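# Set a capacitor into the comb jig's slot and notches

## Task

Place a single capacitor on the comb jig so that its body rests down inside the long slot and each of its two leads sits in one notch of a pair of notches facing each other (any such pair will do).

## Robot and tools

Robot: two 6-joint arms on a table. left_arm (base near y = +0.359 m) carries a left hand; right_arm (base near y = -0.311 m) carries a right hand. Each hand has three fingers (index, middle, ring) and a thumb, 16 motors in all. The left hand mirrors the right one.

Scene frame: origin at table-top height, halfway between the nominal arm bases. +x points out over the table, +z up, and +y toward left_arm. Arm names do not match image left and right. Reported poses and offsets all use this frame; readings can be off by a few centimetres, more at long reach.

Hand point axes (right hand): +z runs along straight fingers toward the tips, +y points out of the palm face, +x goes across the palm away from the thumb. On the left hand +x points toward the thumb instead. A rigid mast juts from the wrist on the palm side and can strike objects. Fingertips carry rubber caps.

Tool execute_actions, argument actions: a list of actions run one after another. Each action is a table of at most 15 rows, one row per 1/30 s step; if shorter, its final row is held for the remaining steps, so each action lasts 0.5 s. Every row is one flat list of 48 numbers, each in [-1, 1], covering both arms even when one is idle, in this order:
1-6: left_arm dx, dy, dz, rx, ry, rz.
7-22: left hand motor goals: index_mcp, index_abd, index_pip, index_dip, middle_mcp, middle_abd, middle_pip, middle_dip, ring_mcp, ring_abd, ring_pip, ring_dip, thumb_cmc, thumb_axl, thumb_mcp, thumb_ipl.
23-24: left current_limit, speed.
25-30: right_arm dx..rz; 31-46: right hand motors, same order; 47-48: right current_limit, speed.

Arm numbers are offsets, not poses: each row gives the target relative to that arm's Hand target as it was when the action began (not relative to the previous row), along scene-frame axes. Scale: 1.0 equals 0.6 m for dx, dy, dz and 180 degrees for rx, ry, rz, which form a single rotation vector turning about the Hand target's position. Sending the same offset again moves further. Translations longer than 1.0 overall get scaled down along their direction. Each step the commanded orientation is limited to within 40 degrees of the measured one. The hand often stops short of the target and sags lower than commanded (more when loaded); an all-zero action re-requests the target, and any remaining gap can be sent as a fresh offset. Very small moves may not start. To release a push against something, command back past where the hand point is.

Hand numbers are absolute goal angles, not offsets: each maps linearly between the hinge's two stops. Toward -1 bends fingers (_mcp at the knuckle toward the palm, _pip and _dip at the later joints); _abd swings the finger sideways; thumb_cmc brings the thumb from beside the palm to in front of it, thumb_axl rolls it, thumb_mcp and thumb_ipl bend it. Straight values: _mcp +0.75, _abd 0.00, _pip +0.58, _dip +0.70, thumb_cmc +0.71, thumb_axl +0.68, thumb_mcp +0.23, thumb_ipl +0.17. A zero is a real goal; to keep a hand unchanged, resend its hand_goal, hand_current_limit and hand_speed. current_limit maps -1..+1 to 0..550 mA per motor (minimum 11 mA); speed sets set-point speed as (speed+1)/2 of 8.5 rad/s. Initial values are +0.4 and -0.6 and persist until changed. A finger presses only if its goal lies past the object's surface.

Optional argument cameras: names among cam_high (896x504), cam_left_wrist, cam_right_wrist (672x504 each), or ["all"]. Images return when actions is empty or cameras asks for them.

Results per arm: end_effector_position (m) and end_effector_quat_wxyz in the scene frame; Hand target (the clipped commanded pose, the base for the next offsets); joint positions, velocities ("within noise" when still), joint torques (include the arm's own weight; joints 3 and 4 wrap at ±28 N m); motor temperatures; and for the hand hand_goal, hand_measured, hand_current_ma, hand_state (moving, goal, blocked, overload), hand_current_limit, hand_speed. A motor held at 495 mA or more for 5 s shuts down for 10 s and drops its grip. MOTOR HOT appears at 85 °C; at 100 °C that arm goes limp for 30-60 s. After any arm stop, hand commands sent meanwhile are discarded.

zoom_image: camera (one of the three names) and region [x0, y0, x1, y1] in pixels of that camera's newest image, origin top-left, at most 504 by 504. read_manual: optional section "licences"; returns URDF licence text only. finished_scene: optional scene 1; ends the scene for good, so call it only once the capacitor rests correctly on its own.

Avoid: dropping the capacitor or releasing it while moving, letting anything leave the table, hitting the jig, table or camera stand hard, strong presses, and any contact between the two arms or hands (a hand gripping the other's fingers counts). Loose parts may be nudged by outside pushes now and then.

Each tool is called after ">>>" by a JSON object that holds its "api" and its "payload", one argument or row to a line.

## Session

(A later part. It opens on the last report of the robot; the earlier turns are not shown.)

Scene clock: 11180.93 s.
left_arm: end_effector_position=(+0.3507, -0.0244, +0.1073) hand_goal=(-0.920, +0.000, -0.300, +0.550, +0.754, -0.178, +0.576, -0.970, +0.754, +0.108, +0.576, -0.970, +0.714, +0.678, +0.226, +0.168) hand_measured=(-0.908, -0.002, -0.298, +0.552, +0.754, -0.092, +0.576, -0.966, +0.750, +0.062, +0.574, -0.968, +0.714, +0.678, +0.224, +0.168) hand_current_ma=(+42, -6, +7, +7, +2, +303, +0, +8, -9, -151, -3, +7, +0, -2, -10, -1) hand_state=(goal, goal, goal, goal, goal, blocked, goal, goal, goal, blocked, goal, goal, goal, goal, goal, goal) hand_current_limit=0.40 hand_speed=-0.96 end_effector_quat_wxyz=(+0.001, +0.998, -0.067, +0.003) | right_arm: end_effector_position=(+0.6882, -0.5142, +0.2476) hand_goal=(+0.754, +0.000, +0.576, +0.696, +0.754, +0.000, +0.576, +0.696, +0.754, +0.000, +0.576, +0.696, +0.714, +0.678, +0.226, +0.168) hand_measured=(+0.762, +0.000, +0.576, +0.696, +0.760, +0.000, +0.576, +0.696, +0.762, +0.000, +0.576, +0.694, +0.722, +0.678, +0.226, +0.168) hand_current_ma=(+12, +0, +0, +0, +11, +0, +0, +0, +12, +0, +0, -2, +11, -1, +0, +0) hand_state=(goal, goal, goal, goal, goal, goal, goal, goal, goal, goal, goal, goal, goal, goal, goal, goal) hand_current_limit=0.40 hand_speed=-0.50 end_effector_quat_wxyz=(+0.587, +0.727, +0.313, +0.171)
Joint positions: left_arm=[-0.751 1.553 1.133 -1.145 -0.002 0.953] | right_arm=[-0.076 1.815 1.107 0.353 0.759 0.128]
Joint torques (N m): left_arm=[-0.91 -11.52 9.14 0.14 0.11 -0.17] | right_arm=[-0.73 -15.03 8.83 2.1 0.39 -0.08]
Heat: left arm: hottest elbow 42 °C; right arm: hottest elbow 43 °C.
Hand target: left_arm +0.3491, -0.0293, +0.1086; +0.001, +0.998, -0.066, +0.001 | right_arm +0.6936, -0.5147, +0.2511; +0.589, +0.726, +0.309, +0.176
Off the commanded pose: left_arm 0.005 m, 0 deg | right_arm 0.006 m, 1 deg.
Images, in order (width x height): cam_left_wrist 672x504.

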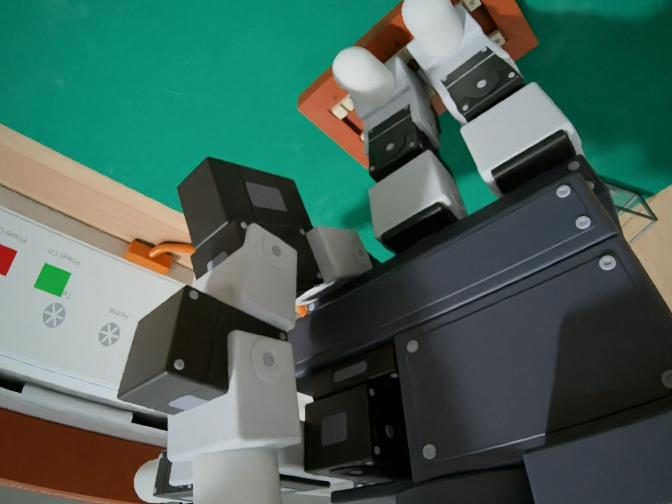

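>>> {"api": "execute_actions", "payload": {
  "actions": [
    [[0,0,0,0,0,0,-0.92,0,-0.3,0.55,0.754,-0.138,0.576,-0.97,0.754,0.108,0.576,-0.97,0.714,0.678,0.226,0.168,0.4,-0.985,0,0,0,0,0,0,0.754,0,0.576,0.696,0.754,0,0.576,0.696,0.754,0,0.576,0.696,0.714,0.678,0.226,0.168,0.4,-0.5]]
  ],
  "cameras": ["cam_left_wrist"]
}}

>>> {"api": "zoom_image", "payload": {
  "camera": "cam_left_wrist",
  "region": [396, 44, 420, 68]
}}

>>> {"api": "zoom_image", "payload": {
  "camera": "cam_left_wrist",
  "region": [420, 78, 444, 102]
}}

Scene clock: 11208.23 s.
left_arm: end_effector_position=(+0.3507, -0.0244, +0.1073) hand_goal=(-0.920, +0.000, -0.300, +0.550, +0.754, -0.138, +0.576, -0.970, +0.754, +0.108, +0.576, -0.970, +0.714, +0.678, +0.226, +0.168) hand_measured=(-0.908, -0.002, -0.298, +0.552, +0.754, -0.092, +0.576, -0.966, +0.750, +0.062, +0.574, -0.968, +0.714, +0.678, +0.224, +0.168) hand_current_ma=(+42, -6, +7, +7, +2, +146, +0, +8, -9, -151, -3, +7, +0, -2, -10, -1) hand_state=(goal, goal, goal, goal, goal, blocked, goal, goal, goal, blocked, goal, goal, goal, goal, goal, goal) hand_current_limit=0.40 hand_speed=-0.98 end_effector_quat_wxyz=(+0.001, +0.998, -0.067, +0.003) | right_arm: end_effector_position=(+0.6882, -0.5142, +0.2476) hand_goal=(+0.754, +0.000, +0.576, +0.696, +0.754, +0.000, +0.576, +0.696, +0.754, +0.000, +0.576, +0.696, +0.714, +0.678, +0.226, +0.168) hand_measured=(+0.762, +0.000, +0.576, +0.696, +0.760, +0.000, +0.576, +0.696, +0.762, +0.000, +0.576, +0.694, +0.722, +0.678, +0.226, +0.168) hand_current_ma=(+12, +0, +0, +0, +11, +0, +0, +0, +12, +0, +0, -2, +11, -1, +0, +0) hand_state=(goal, goal, goal, goal, goal, goal, goal, goal, goal, goal, goal, goal, goal, goal, goal, goal) hand_current_limit=0.40 hand_speed=-0.50 end_effector_quat_wxyz=(+0.587, +0.727, +0.313, +0.171)
Joint positions: left_arm=[-0.751 1.553 1.133 -1.145 -0.002 0.953] | right_arm=[-0.076 1.815 1.107 0.353 0.759 0.128]
Joint torques (N m): left_arm=[-0.85 -11.58 9.14 0.13 0.11 -0.17] | right_arm=[-0.73 -15.21 8.72 2.13 0.38 -0.09]
Heat: left arm: hottest elbow 42 °C; right arm: hottest elbow 43 °C.
Hand target: left_arm +0.3491, -0.0293, +0.1086; +0.001, +0.998, -0.066, +0.001 | right_arm +0.6936, -0.5147, +0.2511; +0.589, +0.726, +0.309, +0.176
Off the commanded pose: left_arm 0.005 m, 0 deg | right_arm 0.006 m, 1 deg.
Images, in order (width x height): cam_left_wrist 672x504.

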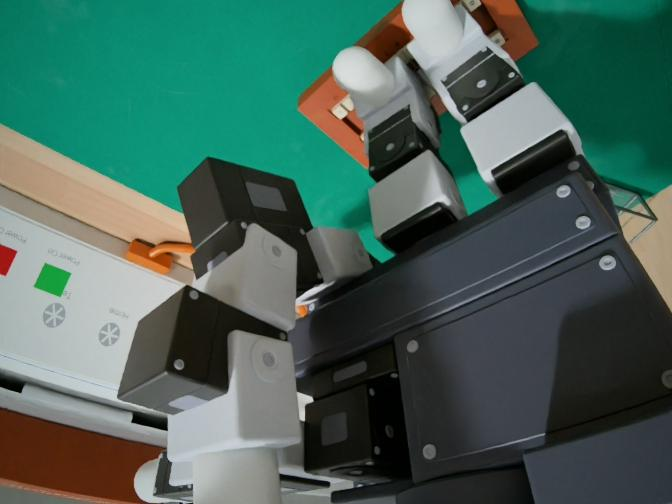

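Scaled by 21.000 from the camera's 672x504 image, which has a finer 960x720 frame.

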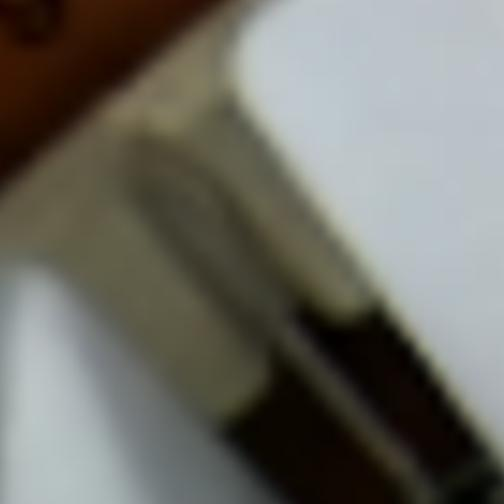

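Scaled by 21.000 from the camera's 672x504 image, which has a finer 960x720 frame.

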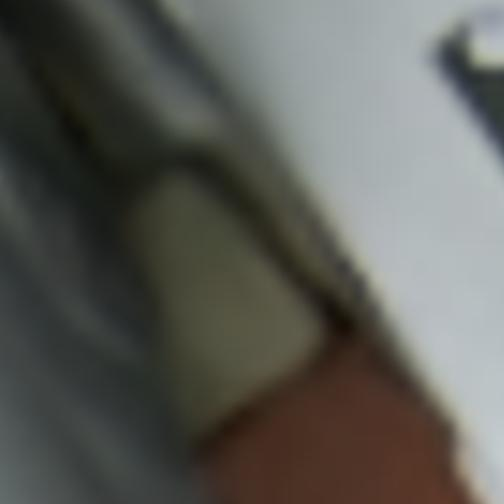

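>>> {"api": "execute_actions", "payload": {
  "actions": [
    [[0,0,0,0,0,0,-0.92,0,-0.3,0.55,0.754,-0.068,0.576,-0.97,0.754,0.038,0.576,-0.97,0.714,0.678,0.226,0.168,0.4,-0.985,0,0,0,0,0,0,0.754,0,0.576,0.696,0.754,0,0.576,0.696,0.754,0,0.576,0.696,0.714,0.678,0.226,0.168,0.4,-0.5]],
    [[0,0,0,0,0,0,-0.92,0,-0.3,0.55,0.754,-0.068,0.576,-0.97,0.754,0.038,0.576,-0.97,0.714,0.678,0.226,0.168,0.4,-0.985,0,0,0,0,0,0,0.754,0,0.576,0.696,0.754,0,0.576,0.696,0.754,0,0.576,0.696,0.714,0.678,0.226,0.168,0.4,-0.5]]
  ],
  "cameras": ["cam_left_wrist"]
}}

>>> {"api": "zoom_image", "payload": {
  "camera": "cam_left_wrist",
  "region": [396, 44, 420, 68]
}}

>>> {"api": "zoom_image", "payload": {
  "camera": "cam_left_wrist",
  "region": [410, 65, 450, 95]
}}

Scene clock: 11222.70 s.
left_arm: end_effector_position=(+0.3507, -0.0244, +0.1073) hand_goal=(-0.920, +0.000, -0.300, +0.550, +0.754, -0.068, +0.576, -0.970, +0.754, +0.038, +0.576, -0.970, +0.714, +0.678, +0.226, +0.168) hand_measured=(-0.908, -0.002, -0.298, +0.552, +0.754, -0.070, +0.576, -0.966, +0.750, +0.040, +0.574, -0.968, +0.714, +0.678, +0.224, +0.168) hand_current_ma=(+42, -6, +7, +7, +2, -6, +0, +8, -9, +6, -3, +7, +0, -2, -10, -1) hand_state=(goal, goal, goal, goal, goal, goal, goal, goal, goal, goal, goal, goal, goal, goal, goal, goal) hand_current_limit=0.40 hand_speed=-0.98 end_effector_quat_wxyz=(+0.001, +0.998, -0.067, +0.003) | right_arm: end_effector_position=(+0.6882, -0.5142, +0.2476) hand_goal=(+0.754, +0.000, +0.576, +0.696, +0.754, +0.000, +0.576, +0.696, +0.754, +0.000, +0.576, +0.696, +0.714, +0.678, +0.226, +0.168) hand_measured=(+0.762, +0.000, +0.576, +0.696, +0.760, +0.000, +0.576, +0.696, +0.762, +0.000, +0.576, +0.694, +0.722, +0.678, +0.226, +0.168) hand_current_ma=(+12, +0, +0, +0, +11, +0, +0, +0, +12, +0, +0, -2, +11, -1, +0, +0) hand_state=(goal, goal, goal, goal, goal, goal, goal, goal, goal, goal, goal, goal, goal, goal, goal, goal) hand_current_limit=0.40 hand_speed=-0.50 end_effector_quat_wxyz=(+0.587, +0.727, +0.313, +0.171)
Joint positions: left_arm=[-0.751 1.553 1.133 -1.145 -0.002 0.953] | right_arm=[-0.076 1.815 1.107 0.353 0.759 0.128]
Joint torques (N m): left_arm=[-0.85 -11.58 9.16 0.14 0.11 -0.17] | right_arm=[-0.79 -14.86 8.8 2.1 0.38 -0.09]
Heat: left arm: hottest elbow 42 °C; right arm: hottest elbow 43 °C.
Hand target: left_arm +0.3491, -0.0293, +0.1086; +0.001, +0.998, -0.066, +0.001 | right_arm +0.6936, -0.5147, +0.2511; +0.589, +0.726, +0.309, +0.176
Off the commanded pose: left_arm 0.005 m, 0 deg | right_arm 0.006 m, 1 deg.
Images, in order (width x height): cam_left_wrist 672x504.

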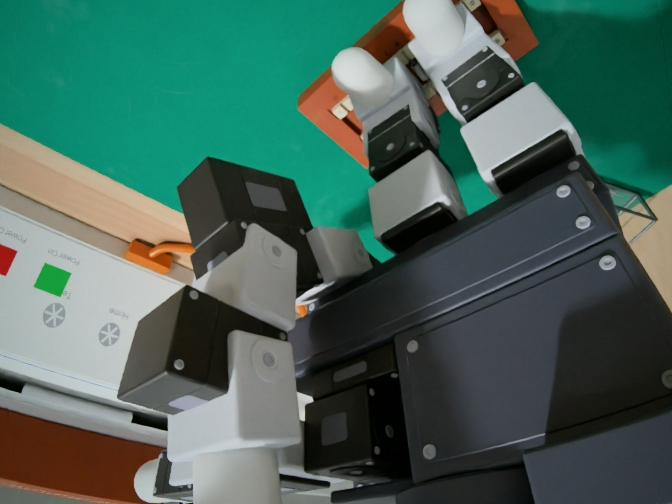

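Scaled by 21.000 from the camera's 672x504 image, which has a finer 960x720 frame.

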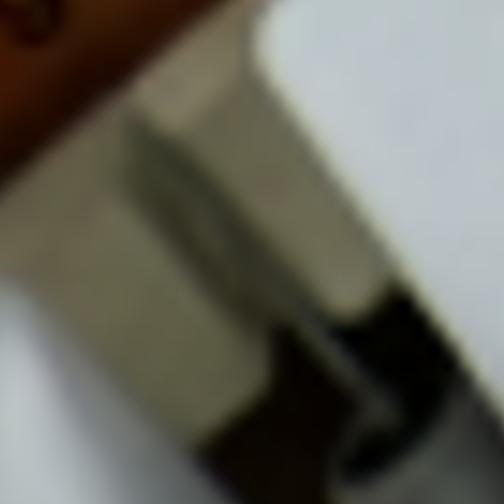

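Scaled by 12.600 from the camera's 672x504 image, which has a finer 960x720 frame.

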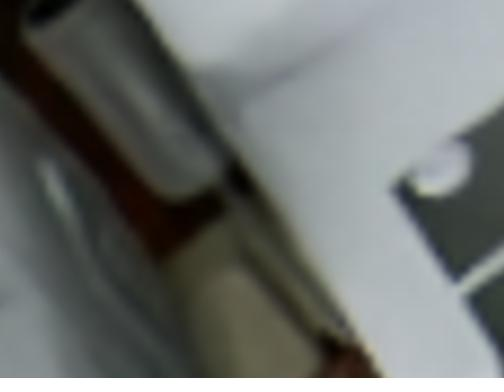

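>>> {"api": "execute_actions", "payload": {
  "actions": [
    [[0,0,0.001,0,0,0,-0.92,0,-0.3,0.55,0.754,-0.01,0.576,-0.97,0.754,-0.02,0.576,-0.97,0.714,0.678,0.226,0.168,0.4,-0.985,0,0,0,0,0,0,0.754,0,0.576,0.696,0.754,0,0.576,0.696,0.754,0,0.576,0.696,0.714,0.678,0.226,0.168,0.4,-0.5]],
    [[0,0,0.001,0,0,0,-0.92,0,-0.3,0.55,0.754,-0.01,0.576,-0.97,0.754,-0.02,0.576,-0.97,0.714,0.678,0.226,0.168,0.4,-0.985,0,0,0,0,0,0,0.754,0,0.576,0.696,0.754,0,0.576,0.696,0.754,0,0.576,0.696,0.714,0.678,0.226,0.168,0.4,-0.5]]
  ],
  "cameras": ["cam_left_wrist"]
}}

>>> {"api": "zoom_image", "payload": {
  "camera": "cam_left_wrist",
  "region": [390, 40, 460, 100]
}}

Scene clock: 11236.70 s.
left_arm: end_effector_position=(+0.3501, -0.0238, +0.1070) hand_goal=(-0.920, +0.000, -0.300, +0.550, +0.754, -0.010, +0.576, -0.970, +0.754, -0.020, +0.576, -0.970, +0.714, +0.678, +0.226, +0.168) hand_measured=(-0.908, -0.002, -0.298, +0.552, +0.754, -0.012, +0.576, -0.966, +0.750, -0.016, +0.574, -0.968, +0.714, +0.678, +0.224, +0.168) hand_current_ma=(+42, -6, +7, +7, +2, -6, +0, +8, -9, +7, -3, +7, +0, -2, -10, -1) hand_state=(goal, goal, goal, goal, goal, goal, goal, goal, goal, goal, goal, goal, goal, goal, goal, goal) hand_current_limit=0.40 hand_speed=-0.98 end_effector_quat_wxyz=(+0.000, +0.998, -0.067, +0.001) | right_arm: end_effector_position=(+0.6882, -0.5142, +0.2476) hand_goal=(+0.754, +0.000, +0.576, +0.696, +0.754, +0.000, +0.576, +0.696, +0.754, +0.000, +0.576, +0.696, +0.714, +0.678, +0.226, +0.168) hand_measured=(+0.762, +0.000, +0.576, +0.696, +0.760, +0.000, +0.576, +0.696, +0.762, +0.000, +0.576, +0.694, +0.722, +0.678, +0.226, +0.168) hand_current_ma=(+12, +0, +0, +0, +11, +0, +0, +0, +12, +0, +0, -2, +11, -1, +0, +0) hand_state=(goal, goal, goal, goal, goal, goal, goal, goal, goal, goal, goal, goal, goal, goal, goal, goal) hand_current_limit=0.40 hand_speed=-0.50 end_effector_quat_wxyz=(+0.587, +0.727, +0.313, +0.171)
Joint positions: left_arm=[-0.751 1.553 1.133 -1.149 -0.002 0.953] | right_arm=[-0.076 1.815 1.107 0.353 0.759 0.128]
Joint torques (N m): left_arm=[-0.85 -11.69 9.29 0.13 0.12 -0.17] | right_arm=[-0.73 -15.15 8.73 2.17 0.4 -0.08]
Heat: left arm: hottest elbow 42 °C; right arm: hottest elbow 43 °C.
Hand target: left_arm +0.3490, -0.0292, +0.1098; +0.001, +0.998, -0.066, +0.001 | right_arm +0.6936, -0.5147, +0.2511; +0.589, +0.726, +0.309, +0.176
Off the commanded pose: left_arm 0.006 m, 0 deg | right_arm 0.006 m, 1 deg.
Images, in order (width x height): cam_left_wrist 672x504.

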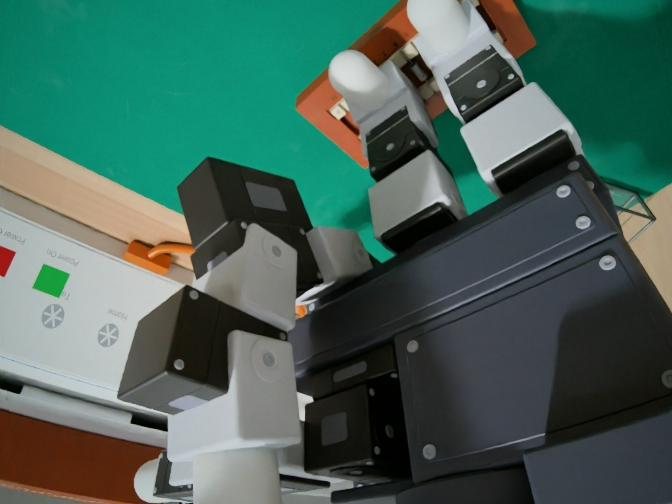

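Scaled by 7.200 from the camera's 672x504 image, which has a finer 960x720 frame.

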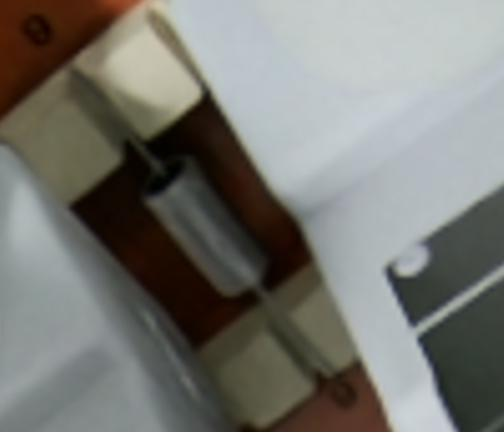

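>>> {"api": "execute_actions", "payload": {
  "actions": [
    [[0.0075,-0.007,0.0123,-0.0038,-0.0041,0,-0.92,0,-0.3,0.55,0.754,-0.01,0.576,-0.97,0.754,-0.02,0.576,-0.97,0.714,0.678,0.226,0.168,0.4,-0.96,0,0,0,0,0,0,0.754,0,0.576,0.696,0.754,0,0.576,0.696,0.754,0,0.576,0.696,0.714,0.678,0.226,0.168,0.4,-0.5]],
    [[0.0075,-0.007,0.0123,-0.0038,-0.0041,0,-0.92,0,-0.3,0.55,0.754,-0.01,0.576,-0.97,0.754,-0.02,0.576,-0.97,0.714,0.678,0.226,0.168,0.4,-0.96,0,0,0,0,0,0,0.754,0,0.576,0.696,0.754,0,0.576,0.696,0.754,0,0.576,0.696,0.714,0.678,0.226,0.168,0.4,-0.5]]
  ],
  "cameras": ["cam_left_wrist"]
}}

>>> {"api": "zoom_image", "payload": {
  "camera": "cam_left_wrist",
  "region": [390, 40, 460, 100]
}}

Scene clock: 11253.37 s.
left_arm: end_effector_position=(+0.3501, -0.0238, +0.1070) hand_goal=(-0.920, +0.000, -0.300, +0.550, +0.754, -0.010, +0.576, -0.970, +0.754, -0.020, +0.576, -0.970, +0.714, +0.678, +0.226, +0.168) hand_measured=(-0.908, -0.002, -0.298, +0.552, +0.754, -0.012, +0.576, -0.966, +0.750, -0.016, +0.574, -0.968, +0.714, +0.678, +0.224, +0.168) hand_current_ma=(+42, -6, +7, +7, +2, -6, +0, +8, -9, +7, -3, +7, +0, -2, -10, -1) hand_state=(goal, goal, goal, goal, goal, goal, goal, goal, goal, goal, goal, goal, goal, goal, goal, goal) hand_current_limit=0.40 hand_speed=-0.96 end_effector_quat_wxyz=(+0.000, +0.998, -0.067, +0.001) | right_arm: end_effector_position=(+0.6882, -0.5142, +0.2476) hand_goal=(+0.754, +0.000, +0.576, +0.696, +0.754, +0.000, +0.576, +0.696, +0.754, +0.000, +0.576, +0.696, +0.714, +0.678, +0.226, +0.168) hand_measured=(+0.762, +0.000, +0.576, +0.696, +0.760, +0.000, +0.576, +0.696, +0.762, +0.000, +0.576, +0.694, +0.722, +0.678, +0.226, +0.168) hand_current_ma=(+12, +0, +0, +0, +11, +0, +0, +0, +12, +0, +0, -2, +11, -1, +0, +0) hand_state=(goal, goal, goal, goal, goal, goal, goal, goal, goal, goal, goal, goal, goal, goal, goal, goal) hand_current_limit=0.40 hand_speed=-0.50 end_effector_quat_wxyz=(+0.587, +0.727, +0.313, +0.171)
Joint positions: left_arm=[-0.751 1.553 1.133 -1.149 -0.002 0.953] | right_arm=[-0.076 1.815 1.107 0.353 0.759 0.128]
Joint torques (N m): left_arm=[-0.91 -12.16 11.58 0.18 0.11 -0.17] | right_arm=[-0.67 -15.27 8.77 2.11 0.39 -0.09]
Heat: left arm: hottest elbow 42 °C; right arm: hottest elbow 43 °C.
Hand target: left_arm +0.3580, -0.0376, +0.1245; +0.012, +0.998, -0.066, +0.015 | right_arm +0.6936, -0.5147, +0.2511; +0.589, +0.726, +0.309, +0.176
Off the commanded pose: left_arm 0.024 m, 2 deg | right_arm 0.006 m, 1 deg.
Images, in order (width x height): cam_left_wrist 672x504.

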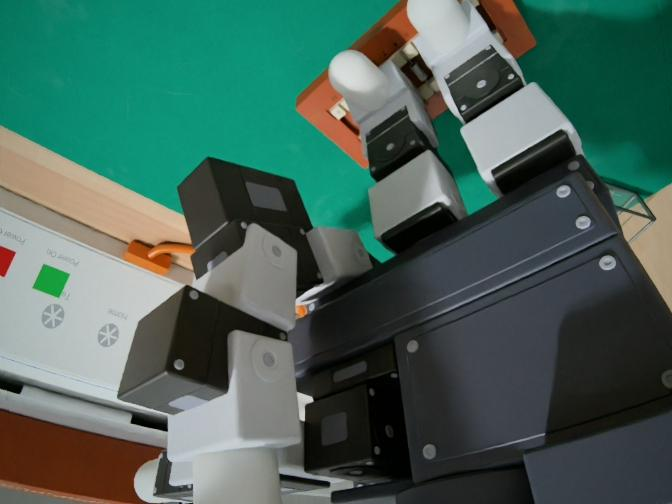

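Scaled by 7.200 from the camera's 672x504 image, which has a finer 960x720 frame.

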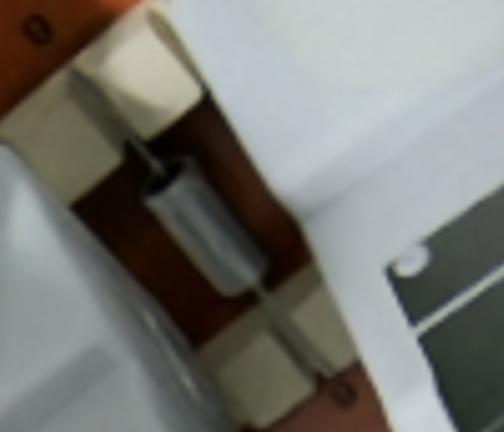

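>>> {"api": "execute_actions", "payload": {
  "actions": [
    [[0.0045,-0.0042,0.0123,-0.0023,-0.0025,0,-0.92,0,-0.3,0.55,0.754,-0.01,0.576,-0.97,0.754,-0.02,0.576,-0.97,0.714,0.678,0.226,0.168,0.4,-0.96,0,0,0,0,0,0,0.754,0,0.576,0.696,0.754,0,0.576,0.696,0.754,0,0.576,0.696,0.714,0.678,0.226,0.168,0.4,-0.5]],
    [[0,0,0.01,0,0,0,-0.92,0,-0.3,0.55,0.754,-0.01,0.576,-0.97,0.754,-0.02,0.576,-0.97,0.714,0.678,0.226,0.168,0.4,-0.96,0,0,0,0,0,0,0.754,0,0.576,0.696,0.754,0,0.576,0.696,0.754,0,0.576,0.696,0.714,0.678,0.226,0.168,0.4,-0.5]],
    [[0,0,0.015,0,0,0,-0.92,0,-0.3,0.55,0.754,-0.01,0.576,-0.97,0.754,-0.02,0.576,-0.97,0.714,0.678,0.226,0.168,0.4,-0.96,0,0,0,0,0,0,0.754,0,0.576,0.696,0.754,0,0.576,0.696,0.754,0,0.576,0.696,0.714,0.678,0.226,0.168,0.4,-0.5]]
  ],
  "cameras": ["cam_left_wrist"]
}}

>>> {"api": "zoom_image", "payload": {
  "camera": "cam_left_wrist",
  "region": [390, 40, 460, 100]
}}

Scene clock: 11268.10 s.
left_arm: end_effector_position=(+0.3499, -0.0236, +0.1170) hand_goal=(-0.920, +0.000, -0.300, +0.550, +0.754, -0.010, +0.576, -0.970, +0.754, -0.020, +0.576, -0.970, +0.714, +0.678, +0.226, +0.168) hand_measured=(-0.908, -0.002, -0.298, +0.552, +0.754, -0.012, +0.576, -0.966, +0.750, -0.016, +0.574, -0.968, +0.714, +0.678, +0.224, +0.168) hand_current_ma=(+42, -6, +7, +7, +2, -6, +0, +8, -9, +7, -3, +7, +0, -2, -10, -1) hand_state=(goal, goal, goal, goal, goal, goal, goal, goal, goal, goal, goal, goal, goal, goal, goal, goal) hand_current_limit=0.40 hand_speed=-0.96 end_effector_quat_wxyz=(-0.005, +0.998, -0.067, -0.004) | right_arm: end_effector_position=(+0.6882, -0.5142, +0.2476) hand_goal=(+0.754, +0.000, +0.576, +0.696, +0.754, +0.000, +0.576, +0.696, +0.754, +0.000, +0.576, +0.696, +0.714, +0.678, +0.226, +0.168) hand_measured=(+0.762, +0.000, +0.576, +0.696, +0.760, +0.000, +0.576, +0.696, +0.762, +0.000, +0.576, +0.694, +0.722, +0.678, +0.226, +0.168) hand_current_ma=(+12, +0, +0, +0, +11, +0, +0, +0, +12, +0, +0, -2, +11, -1, +0, +0) hand_state=(goal, goal, goal, goal, goal, goal, goal, goal, goal, goal, goal, goal, goal, goal, goal, goal) hand_current_limit=0.40 hand_speed=-0.50 end_effector_quat_wxyz=(+0.587, +0.727, +0.313, +0.171)
Joint positions: left_arm=[-0.751 1.55 1.16 -1.194 -0.002 0.953] | right_arm=[-0.076 1.815 1.107 0.353 0.759 0.128]
Joint torques (N m): left_arm=[-0.97 -13.45 12.55 0.12 0.11 -0.16] | right_arm=[-1.14 -15.27 8.88 2.09 0.4 -0.08]
Heat: left arm: hottest elbow 42 °C; right arm: hottest elbow 43 °C.
Hand target: left_arm +0.3607, -0.0402, +0.1470; +0.016, +0.998, -0.066, +0.019 | right_arm +0.6936, -0.5147, +0.2511; +0.589, +0.726, +0.309, +0.176
Off the commanded pose: left_arm 0.036 m, 4 deg | right_arm 0.006 m, 1 deg.
Images, in order (width x height): cam_left_wrist 672x504.

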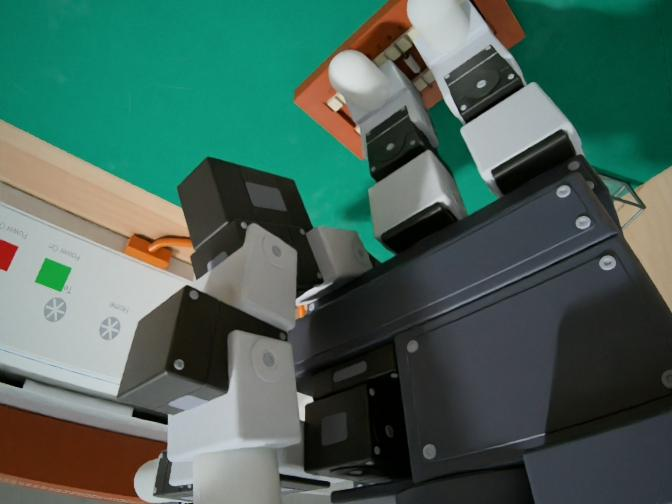

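Scaled by 7.200 from the camera's 672x504 image, which has a finer 960x720 frame.

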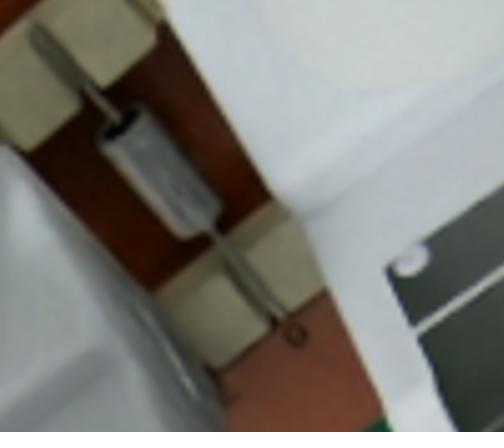

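>>> {"api": "execute_actions", "payload": {
  "actions": [
    [[0,0,0.05,0,0,0,-0.92,0,-0.3,0.55,0.754,-0.01,0.576,-0.97,0.754,-0.02,0.576,-0.97,0.714,0.678,0.226,0.168,0.4,-0.96,0,0,0,0,0,0,0.754,0,0.576,0.696,0.754,0,0.576,0.696,0.754,0,0.576,0.696,0.714,0.678,0.226,0.168,0.4,-0.5]],
    [[0,0,0.07,0,0,0,-0.92,0,-0.3,0.55,0.754,-0.01,0.576,-0.97,0.754,-0.02,0.576,-0.97,0.714,0.678,0.226,0.168,0.4,-0.96,0,0,0,0,0,0,0.754,0,0.576,0.696,0.754,0,0.576,0.696,0.754,0,0.576,0.696,0.714,0.678,0.226,0.168,0.4,-0.5]],
    [[0,0,0.07,0,0,0,-0.92,0,-0.3,0.55,0.754,-0.01,0.576,-0.97,0.754,-0.02,0.576,-0.97,0.714,0.678,0.226,0.168,0.4,-0.96,0,0,0,0,0,0,0.754,0,0.576,0.696,0.754,0,0.576,0.696,0.754,0,0.576,0.696,0.714,0.678,0.226,0.168,0.4,-0.5]],
    [[-0.02,0.13,0.0,0,0,0,-0.92,0,-0.3,0.55,0.754,-0.01,0.576,-0.97,0.754,-0.02,0.576,-0.97,0.714,0.678,0.226,0.168,0.4,-0.96,0,0,0,0,0,0,0.754,0,0.576,0.696,0.754,0,0.576,0.696,0.754,0,0.576,0.696,0.714,0.678,0.226,0.168,0.4,-0.5]],
    [[-0.02,0.13,0.0,0,0,0,-0.92,0,-0.3,0.55,0.754,-0.01,0.576,-0.97,0.754,-0.02,0.576,-0.97,0.714,0.678,0.226,0.168,0.4,-0.96,0,0,0,0,0,0,0.754,0,0.576,0.696,0.754,0,0.576,0.696,0.754,0,0.576,0.696,0.714,0.678,0.226,0.168,0.4,-0.5]]
  ],
  "cameras": ["cam_high"]
}}

>>> {"api": "zoom_image", "payload": {
  "camera": "cam_high",
  "region": [440, 160, 510, 240]
}}

Scene clock: 11291.10 s.
left_arm: end_effector_position=(+0.3366, +0.1137, +0.2578) hand_goal=(-0.920, +0.000, -0.300, +0.550, +0.754, -0.010, +0.576, -0.970, +0.754, -0.020, +0.576, -0.970, +0.714, +0.678, +0.226, +0.168) hand_measured=(-0.908, -0.002, -0.298, +0.552, +0.752, -0.012, +0.576, -0.966, +0.752, -0.018, +0.574, -0.968, +0.714, +0.678, +0.224, +0.168) hand_current_ma=(+41, -5, +7, +7, -3, -4, +0, +8, -4, +5, -3, +7, +0, -2, -10, -1) hand_state=(goal, goal, goal, goal, goal, goal, goal, goal, goal, goal, goal, goal, goal, goal, goal, goal) hand_current_limit=0.40 hand_speed=-0.96 end_effector_quat_wxyz=(+0.014, +0.998, -0.064, +0.018) | right_arm: end_effector_position=(+0.6882, -0.5142, +0.2476) hand_goal=(+0.754, +0.000, +0.576, +0.696, +0.754, +0.000, +0.576, +0.696, +0.754, +0.000, +0.576, +0.696, +0.714, +0.678, +0.226, +0.168) hand_measured=(+0.762, +0.000, +0.576, +0.696, +0.760, +0.000, +0.576, +0.696, +0.762, +0.000, +0.576, +0.694, +0.722, +0.678, +0.226, +0.168) hand_current_ma=(+12, +0, +0, +0, +11, +0, +0, +0, +12, +0, +0, -2, +11, -1, +0, +0) hand_state=(goal, goal, goal, goal, goal, goal, goal, goal, goal, goal, goal, goal, goal, goal, goal, goal) hand_current_limit=0.40 hand_speed=-0.50 end_effector_quat_wxyz=(+0.587, +0.727, +0.313, +0.171)
Joint positions: left_arm=[-0.475 1.199 1.184 -1.51 0.011 1.223] | right_arm=[-0.076 1.815 1.107 0.353 0.759 0.128]
Joint torques (N m): left_arm=[0.38 -7.47 9.51 0.24 0.18 0.01] | right_arm=[-0.91 -15.15 8.8 2.06 0.38 -0.09]
Heat: left arm: hottest elbow 43 °C; right arm: hottest elbow 43 °C.
Hand target: left_arm +0.3367, +0.1159, +0.2609; +0.016, +0.998, -0.066, +0.019 | right_arm +0.6936, -0.5147, +0.2511; +0.589, +0.726, +0.309, +0.176
Off the commanded pose: left_arm 0.004 m, 0 deg | right_arm 0.006 m, 1 deg.
Images, in order (width x height): cam_high 896x504.

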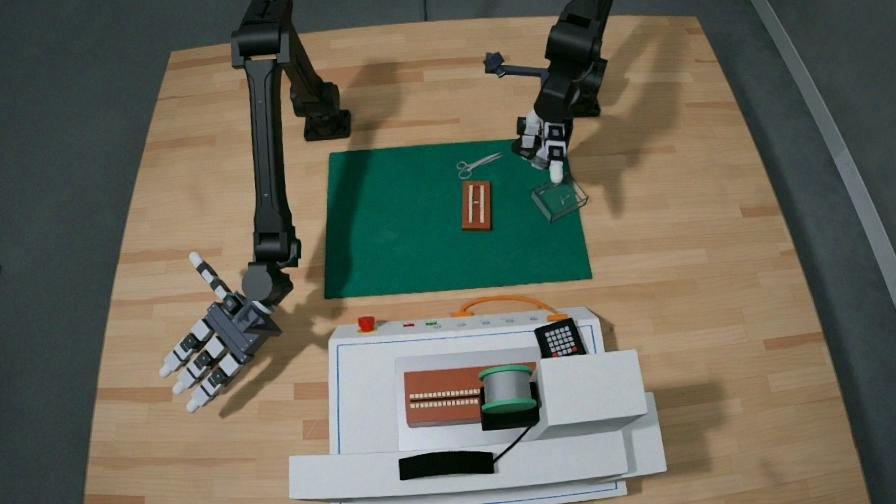

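Scaled by 6.300 from the camera's 896x504 image, which has a finer 1280x720 frame.

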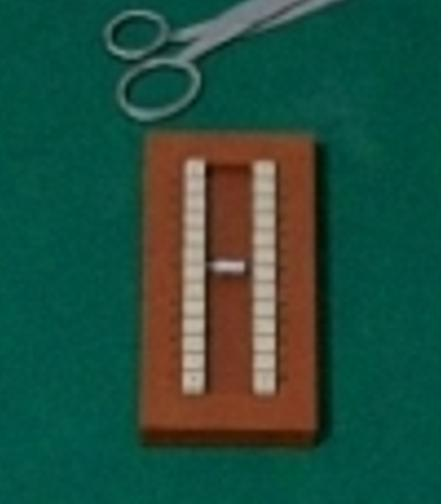

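>>> {"api": "zoom_image", "payload": {
  "camera": "cam_high",
  "region": [464, 192, 488, 214]
}}

Scaled by 21.000 from the camera's 896x504 image, which has a finer 1280x720 frame.

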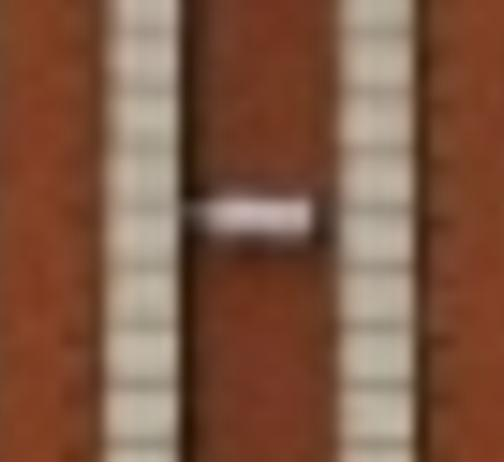

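>>> {"api": "finished_scene", "payload": {

}}

The scene is finished: the task was done.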